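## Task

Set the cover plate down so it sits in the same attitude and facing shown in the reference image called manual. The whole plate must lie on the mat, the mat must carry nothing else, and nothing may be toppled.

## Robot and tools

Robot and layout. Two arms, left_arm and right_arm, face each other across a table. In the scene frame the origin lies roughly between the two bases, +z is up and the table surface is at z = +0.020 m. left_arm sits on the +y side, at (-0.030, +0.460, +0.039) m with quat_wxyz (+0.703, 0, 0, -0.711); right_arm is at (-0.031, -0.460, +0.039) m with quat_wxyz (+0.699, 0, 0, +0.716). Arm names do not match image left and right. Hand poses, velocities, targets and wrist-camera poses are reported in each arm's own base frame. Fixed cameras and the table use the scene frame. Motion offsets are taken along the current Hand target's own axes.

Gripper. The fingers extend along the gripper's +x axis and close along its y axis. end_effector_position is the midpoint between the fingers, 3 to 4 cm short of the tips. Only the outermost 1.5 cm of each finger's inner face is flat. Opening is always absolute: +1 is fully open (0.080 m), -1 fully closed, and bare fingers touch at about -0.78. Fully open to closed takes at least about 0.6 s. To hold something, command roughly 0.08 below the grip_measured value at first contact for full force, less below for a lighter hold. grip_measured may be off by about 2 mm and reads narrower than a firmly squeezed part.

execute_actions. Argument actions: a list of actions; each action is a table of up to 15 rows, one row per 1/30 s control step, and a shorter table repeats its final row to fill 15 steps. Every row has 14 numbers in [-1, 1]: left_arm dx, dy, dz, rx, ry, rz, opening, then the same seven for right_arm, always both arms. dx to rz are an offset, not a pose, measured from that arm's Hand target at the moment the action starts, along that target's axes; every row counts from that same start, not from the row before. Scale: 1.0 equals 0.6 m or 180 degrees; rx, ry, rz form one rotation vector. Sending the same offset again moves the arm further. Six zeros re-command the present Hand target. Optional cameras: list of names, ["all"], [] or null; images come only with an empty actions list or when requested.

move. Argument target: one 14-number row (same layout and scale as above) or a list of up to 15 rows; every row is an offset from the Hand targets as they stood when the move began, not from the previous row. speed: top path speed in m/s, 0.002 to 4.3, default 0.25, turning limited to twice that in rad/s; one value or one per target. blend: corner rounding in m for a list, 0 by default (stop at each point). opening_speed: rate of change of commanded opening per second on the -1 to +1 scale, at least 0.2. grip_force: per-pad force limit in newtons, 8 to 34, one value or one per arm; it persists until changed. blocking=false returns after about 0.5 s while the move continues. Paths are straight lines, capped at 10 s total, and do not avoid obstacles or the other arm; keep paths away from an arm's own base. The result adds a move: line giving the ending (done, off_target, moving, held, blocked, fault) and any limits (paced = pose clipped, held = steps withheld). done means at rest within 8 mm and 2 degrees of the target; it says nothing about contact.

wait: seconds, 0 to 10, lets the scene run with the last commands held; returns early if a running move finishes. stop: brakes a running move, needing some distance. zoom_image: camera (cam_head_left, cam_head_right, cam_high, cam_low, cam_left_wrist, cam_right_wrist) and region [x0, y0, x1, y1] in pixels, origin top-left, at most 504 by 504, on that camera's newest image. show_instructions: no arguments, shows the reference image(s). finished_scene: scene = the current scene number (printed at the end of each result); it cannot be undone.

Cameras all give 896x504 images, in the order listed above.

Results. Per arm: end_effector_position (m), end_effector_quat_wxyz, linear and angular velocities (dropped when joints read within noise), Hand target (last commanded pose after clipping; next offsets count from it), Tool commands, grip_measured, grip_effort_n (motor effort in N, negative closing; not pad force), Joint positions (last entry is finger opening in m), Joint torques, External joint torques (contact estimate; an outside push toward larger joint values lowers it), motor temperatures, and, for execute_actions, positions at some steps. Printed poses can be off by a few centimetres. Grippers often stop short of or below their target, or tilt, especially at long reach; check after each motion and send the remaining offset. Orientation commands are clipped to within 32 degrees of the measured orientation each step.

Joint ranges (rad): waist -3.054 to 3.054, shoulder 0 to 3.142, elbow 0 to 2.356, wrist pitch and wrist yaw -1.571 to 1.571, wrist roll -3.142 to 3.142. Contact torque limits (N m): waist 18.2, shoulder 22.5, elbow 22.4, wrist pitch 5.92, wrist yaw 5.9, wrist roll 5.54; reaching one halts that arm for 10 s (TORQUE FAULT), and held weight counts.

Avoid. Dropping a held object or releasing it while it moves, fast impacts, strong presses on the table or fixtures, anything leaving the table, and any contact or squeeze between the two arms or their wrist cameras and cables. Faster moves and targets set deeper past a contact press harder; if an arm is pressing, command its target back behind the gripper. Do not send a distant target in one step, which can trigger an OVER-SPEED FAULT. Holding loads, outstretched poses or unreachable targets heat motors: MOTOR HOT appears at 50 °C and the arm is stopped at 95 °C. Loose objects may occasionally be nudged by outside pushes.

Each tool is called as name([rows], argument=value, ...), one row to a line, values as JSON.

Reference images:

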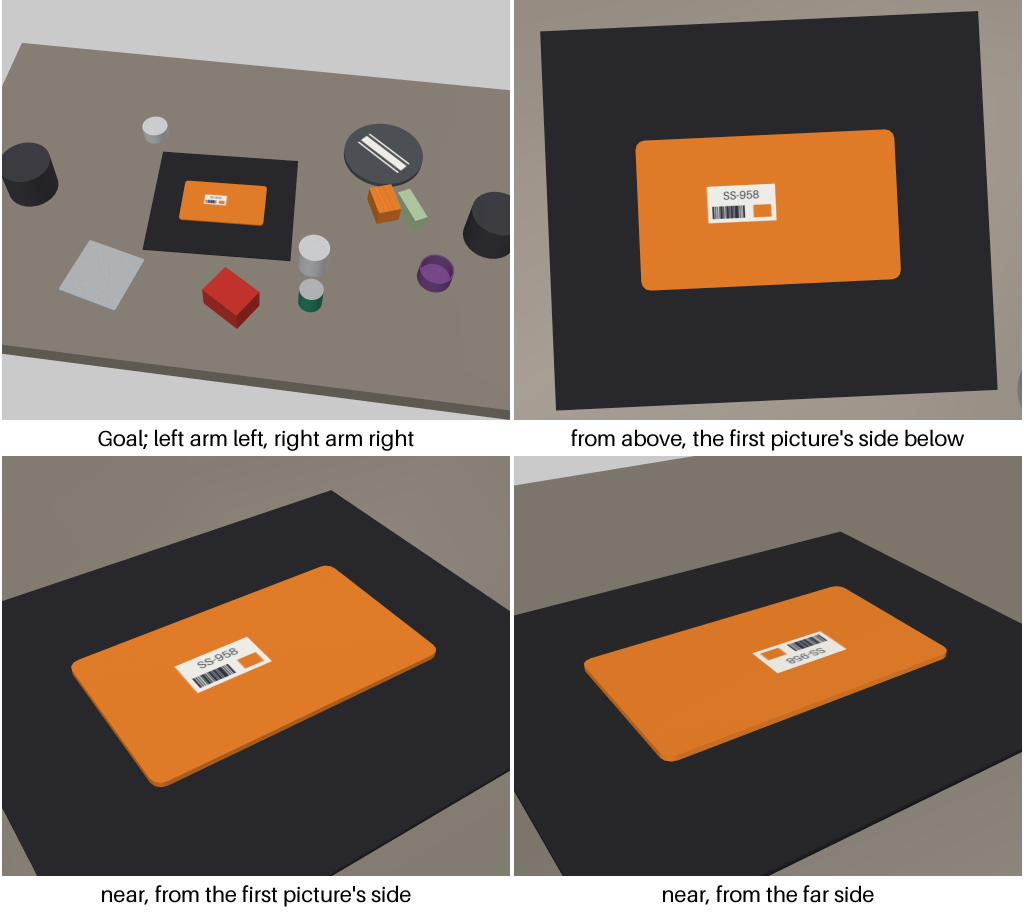

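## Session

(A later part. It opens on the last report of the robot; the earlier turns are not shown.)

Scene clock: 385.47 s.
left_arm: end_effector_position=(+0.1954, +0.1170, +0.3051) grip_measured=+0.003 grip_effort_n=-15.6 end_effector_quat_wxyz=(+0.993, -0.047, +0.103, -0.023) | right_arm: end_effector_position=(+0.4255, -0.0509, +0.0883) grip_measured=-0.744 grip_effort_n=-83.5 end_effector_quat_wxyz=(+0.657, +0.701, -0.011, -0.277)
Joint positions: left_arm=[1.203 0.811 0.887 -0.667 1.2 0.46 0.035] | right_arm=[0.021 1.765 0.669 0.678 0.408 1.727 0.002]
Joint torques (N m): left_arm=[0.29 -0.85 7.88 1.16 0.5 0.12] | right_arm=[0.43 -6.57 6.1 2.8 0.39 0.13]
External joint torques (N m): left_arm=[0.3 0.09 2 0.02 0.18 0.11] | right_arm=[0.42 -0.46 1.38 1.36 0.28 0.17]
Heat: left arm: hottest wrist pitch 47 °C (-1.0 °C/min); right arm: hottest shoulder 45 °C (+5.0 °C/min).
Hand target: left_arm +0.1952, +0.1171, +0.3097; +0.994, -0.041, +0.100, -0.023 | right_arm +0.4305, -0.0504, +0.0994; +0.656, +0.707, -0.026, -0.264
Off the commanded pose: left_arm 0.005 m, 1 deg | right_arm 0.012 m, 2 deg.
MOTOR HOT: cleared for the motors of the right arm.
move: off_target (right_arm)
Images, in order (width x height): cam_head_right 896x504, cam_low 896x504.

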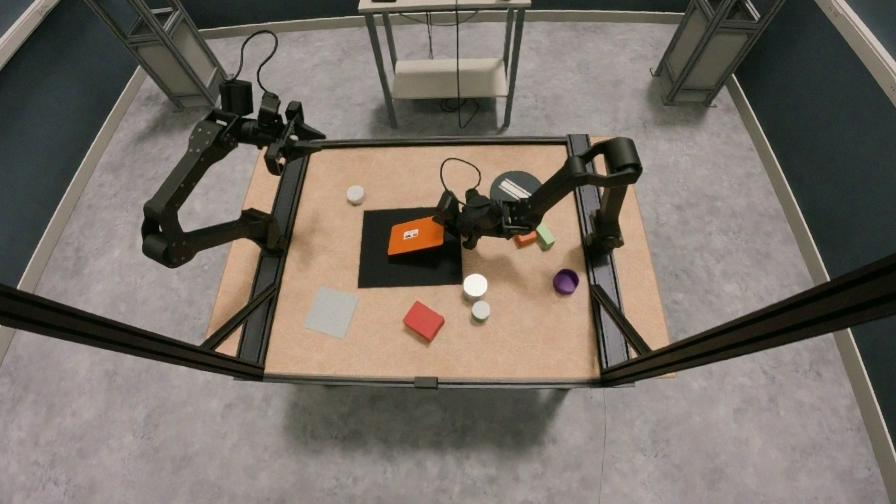

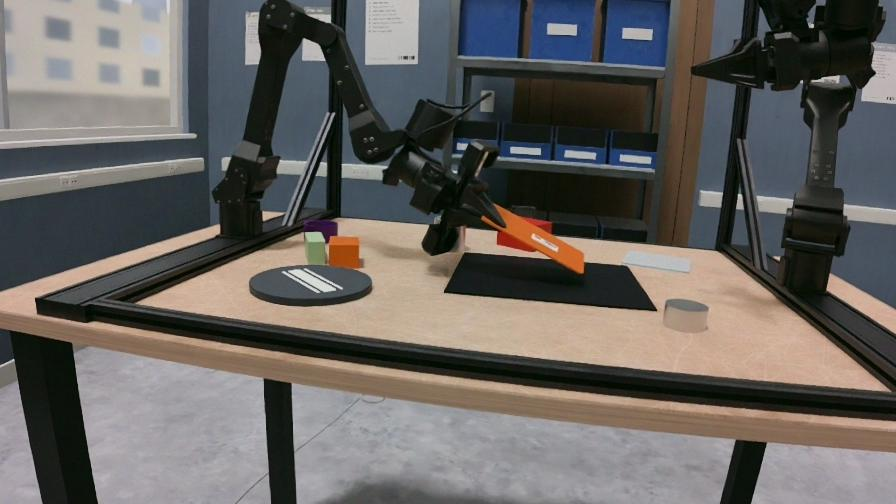

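move([
  [0,0,0,0,0,0,0,0,0,0,0,0,-0.04,-0.78],
  [0,0,0,0,0,0,0,0,0,0,0,0,-0.04,-0.1],
], speed=0.08, opening_speed=0.25, cameras=["cam_head_right","cam_low","cam_right_wrist"])

zoom_image(camera="cam_head_right", region=[330, 180, 530, 320])

zoom_image(camera="cam_low", region=[360, 90, 700, 330])

Scene clock: 400.30 s.
left_arm: end_effector_position=(+0.1954, +0.1170, +0.3051) grip_measured=+0.003 grip_effort_n=-15.6 end_effector_quat_wxyz=(+0.993, -0.047, +0.103, -0.023) | right_arm: end_effector_position=(+0.4235, -0.0502, +0.0807) grip_measured=-0.103 grip_effort_n=12.8 end_effector_quat_wxyz=(+0.639, +0.697, +0.036, -0.323)
Joint positions: left_arm=[1.203 0.811 0.887 -0.667 1.2 0.46 0.035] | right_arm=[0.014 1.736 0.744 0.429 0.383 1.773 0.03]
Joint torques (N m): left_arm=[0.31 -0.9 7.9 1.17 0.5 0.11] | right_arm=[-0.01 -8.5 7.23 1.89 0.13 0.14]
External joint torques (N m): left_arm=[0.31 0.07 1.95 0.02 0.19 0.1] | right_arm=[0.01 -2.28 2.18 0.5 -0.01 0.18]
Motor temperatures (°C): left_arm=[27 32 44 46 34 35] | right_arm=[26 42 42 44 30 33]
Heat: left arm: hottest wrist pitch 46 °C (-2.0 °C/min); right arm: hottest wrist pitch 44 °C (+10.1 °C/min).
Hand target: left_arm +0.1952, +0.1171, +0.3097; +0.994, -0.041, +0.100, -0.023 | right_arm +0.4304, -0.0505, +0.0993; +0.638, +0.707, +0.019, -0.305
Off the commanded pose: left_arm 0.005 m, 1 deg | right_arm 0.020 m, 3 deg.
move: off_target (right_arm); target 2's new opening was sent with right_arm's hand 0.019 m and 3 deg from that target
Images, in order (width x height): cam_head_right 896x504, cam_low 896x504, cam_right_wrist 896x504.

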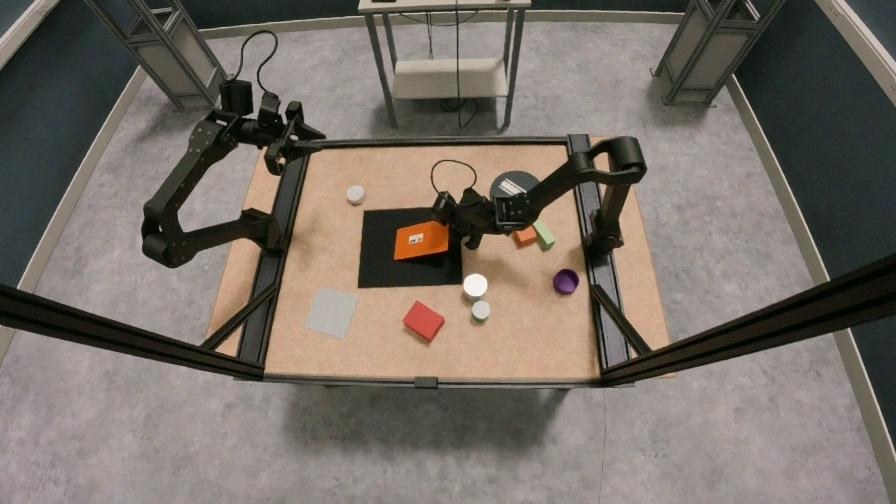

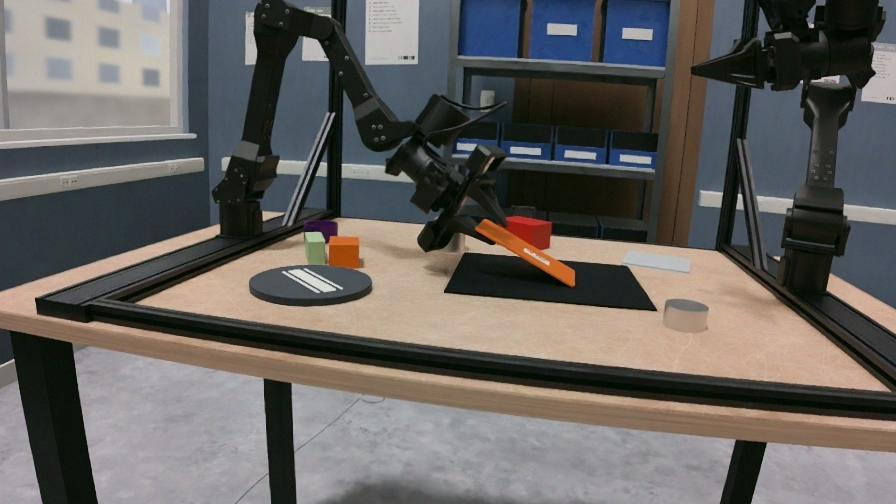

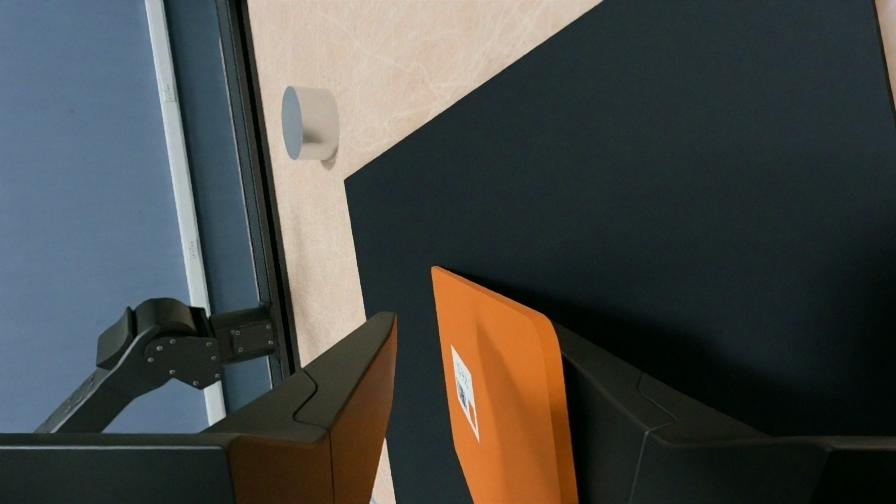

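Scaled by 2.520 from the camera's 896x504 image, which has a finer 1280x720 frame.

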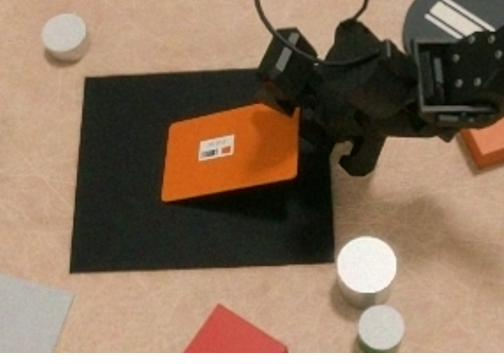

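Scaled by 1.482 from the camera's 896x504 image, which has a finer 1280x720 frame.

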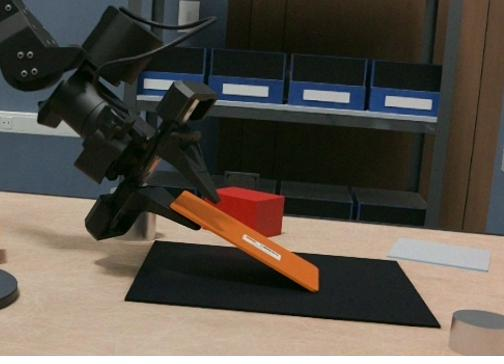

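move(target=[0,0,0,0,0,0,0,0.040,-0.0785,0,0,0,-0.127,-0.1], speed=0.06, cameras=["cam_head_right","cam_low","cam_right_wrist"])

zoom_image(camera="cam_head_right", region=[330, 180, 530, 320])

zoom_image(camera="cam_low", region=[360, 90, 700, 330])

Scene clock: 410.10 s.
left_arm: end_effector_position=(+0.1954, +0.1170, +0.3051) grip_measured=+0.003 grip_effort_n=-15.6 end_effector_quat_wxyz=(+0.993, -0.047, +0.103, -0.023) | right_arm: end_effector_position=(+0.4262, -0.0492, +0.0451) grip_measured=-0.102 grip_effort_n=12.3 end_effector_quat_wxyz=(+0.567, +0.686, +0.161, -0.427)
Joint positions: left_arm=[1.203 0.811 0.887 -0.667 1.2 0.46 0.035] | right_arm=[-0.029 1.839 0.993 -0.069 0.248 1.87 0.03]
Joint torques (N m): left_arm=[0.24 -0.86 7.9 1.17 0.52 0.11] | right_arm=[-0.22 -5.8 6.97 1.09 0.04 0.11]
External joint torques (N m): left_arm=[0.22 0.02 2.01 0.02 0.22 0.11] | right_arm=[-0.2 1.38 1.68 -0.04 -0.11 0.14]
Heat: left arm: hottest wrist pitch 46 °C (-2.0 °C/min); right arm: hottest elbow 43 °C (+5.1 °C/min).
Hand target: left_arm +0.1952, +0.1171, +0.3097; +0.994, -0.041, +0.100, -0.023 | right_arm +0.4304, -0.0504, +0.0465; +0.565, +0.689, +0.158, -0.425
Off the commanded pose: left_arm 0.005 m, 1 deg | right_arm 0.005 m, 1 deg.
move: done
Images, in order (width x height): cam_head_right 896x504, cam_low 896x504, cam_right_wrist 896x504.

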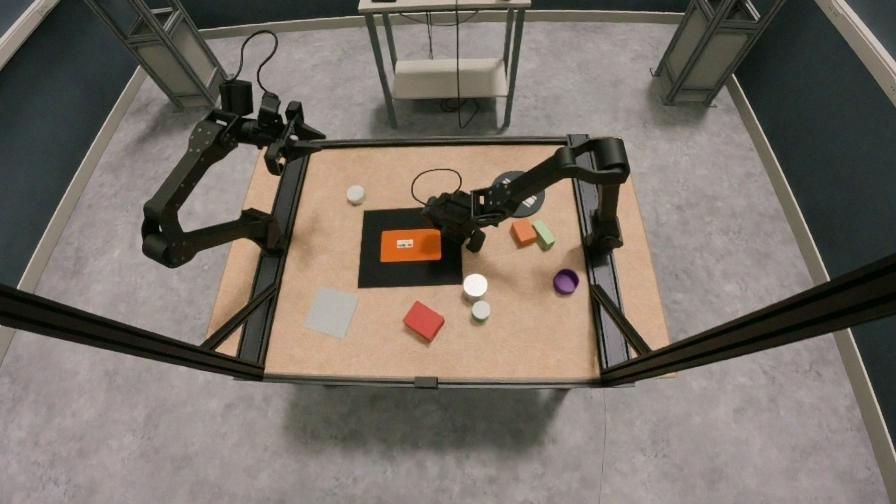

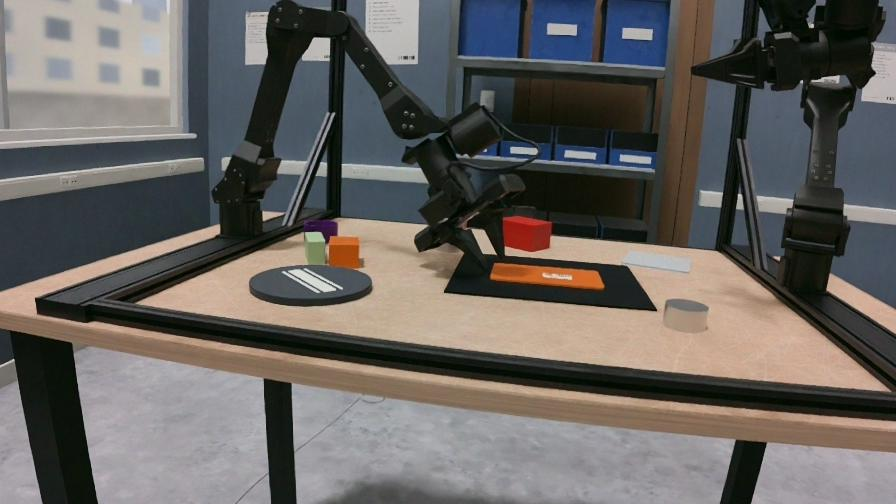

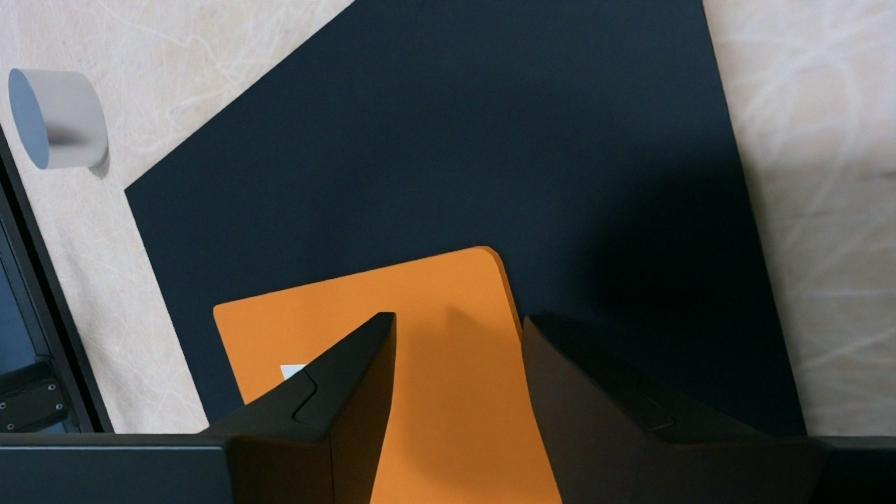

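Scaled by 2.520 from the camera's 896x504 image, which has a finer 1280x720 frame.

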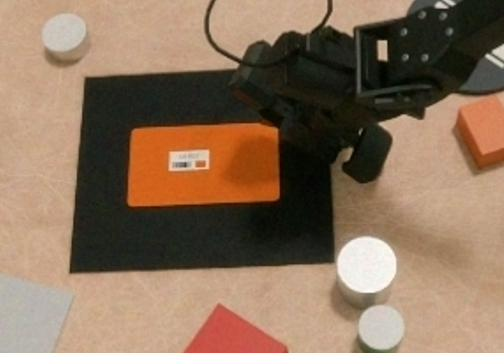

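Scaled by 1.482 from the camera's 896x504 image, which has a finer 1280x720 frame.

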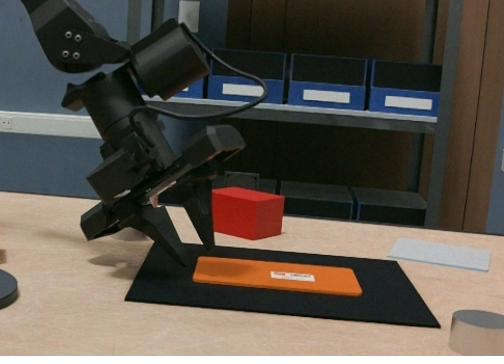

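move([
  [0,0,0,0,0,0,0,-0.022,-0.026,0,0,0,0,-0.1],
  [0,0,0,0,0,0,0,-0.196,0.0775,0,0,0,0,-0.1],
], speed=[0.08,0.2], cameras=["cam_head_right","cam_low"])

zoom_image(camera="cam_head_right", region=[330, 180, 530, 320])

Scene clock: 415.93 s.
left_arm: end_effector_position=(+0.1954, +0.1170, +0.3051) grip_measured=+0.003 grip_effort_n=-15.6 end_effector_quat_wxyz=(+0.993, -0.047, +0.103, -0.023) | right_arm: end_effector_position=(+0.3913, -0.0346, +0.1569) grip_measured=-0.102 grip_effort_n=12.3 end_effector_quat_wxyz=(+0.563, +0.684, +0.167, -0.433)
Joint positions: left_arm=[1.203 0.811 0.887 -0.667 1.2 0.46 0.035] | right_arm=[0.014 1.558 1.166 -0.552 0.27 1.91 0.03]
Joint torques (N m): left_arm=[0.29 -0.86 7.87 1.17 0.5 0.12] | right_arm=[0.41 -6.88 7.67 1.08 0.41 0.12]
External joint torques (N m): left_arm=[0.3 0.09 1.97 0.02 0.19 0.11] | right_arm=[0.37 -0.96 1.68 0 0.25 0.15]
Heat: left arm: hottest wrist pitch 46 °C (-2.0 °C/min); right arm: hottest elbow 43 °C (+4.0 °C/min).
Hand target: left_arm +0.1952, +0.1171, +0.3097; +0.994, -0.041, +0.100, -0.023 | right_arm +0.3937, -0.0341, +0.1665; +0.565, +0.689, +0.158, -0.425
Off the commanded pose: left_arm 0.005 m, 1 deg | right_arm 0.010 m, 2 deg.
move: off_target (right_arm)
Images, in order (width x height): cam_head_right 896x504, cam_low 896x504.

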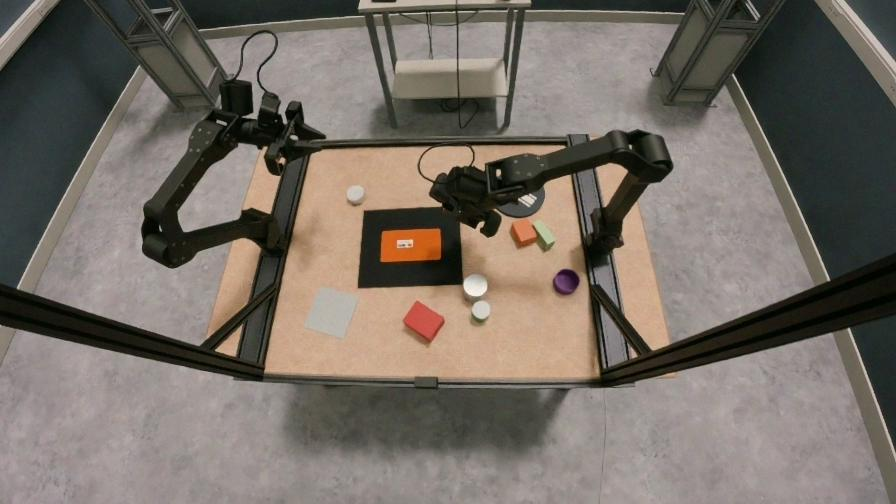

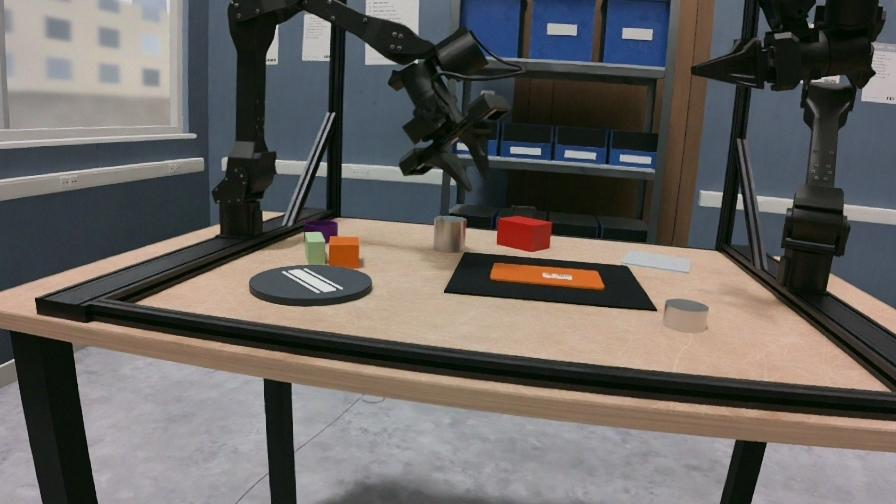

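Scaled by 2.520 from the camera's 896x504 image, which has a finer 1280x720 frame.

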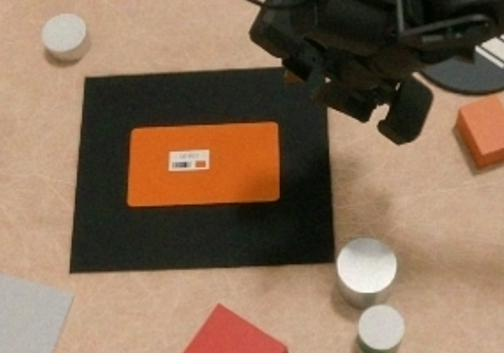

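finished_scene(scene=2)

The scene is finished: the task was done.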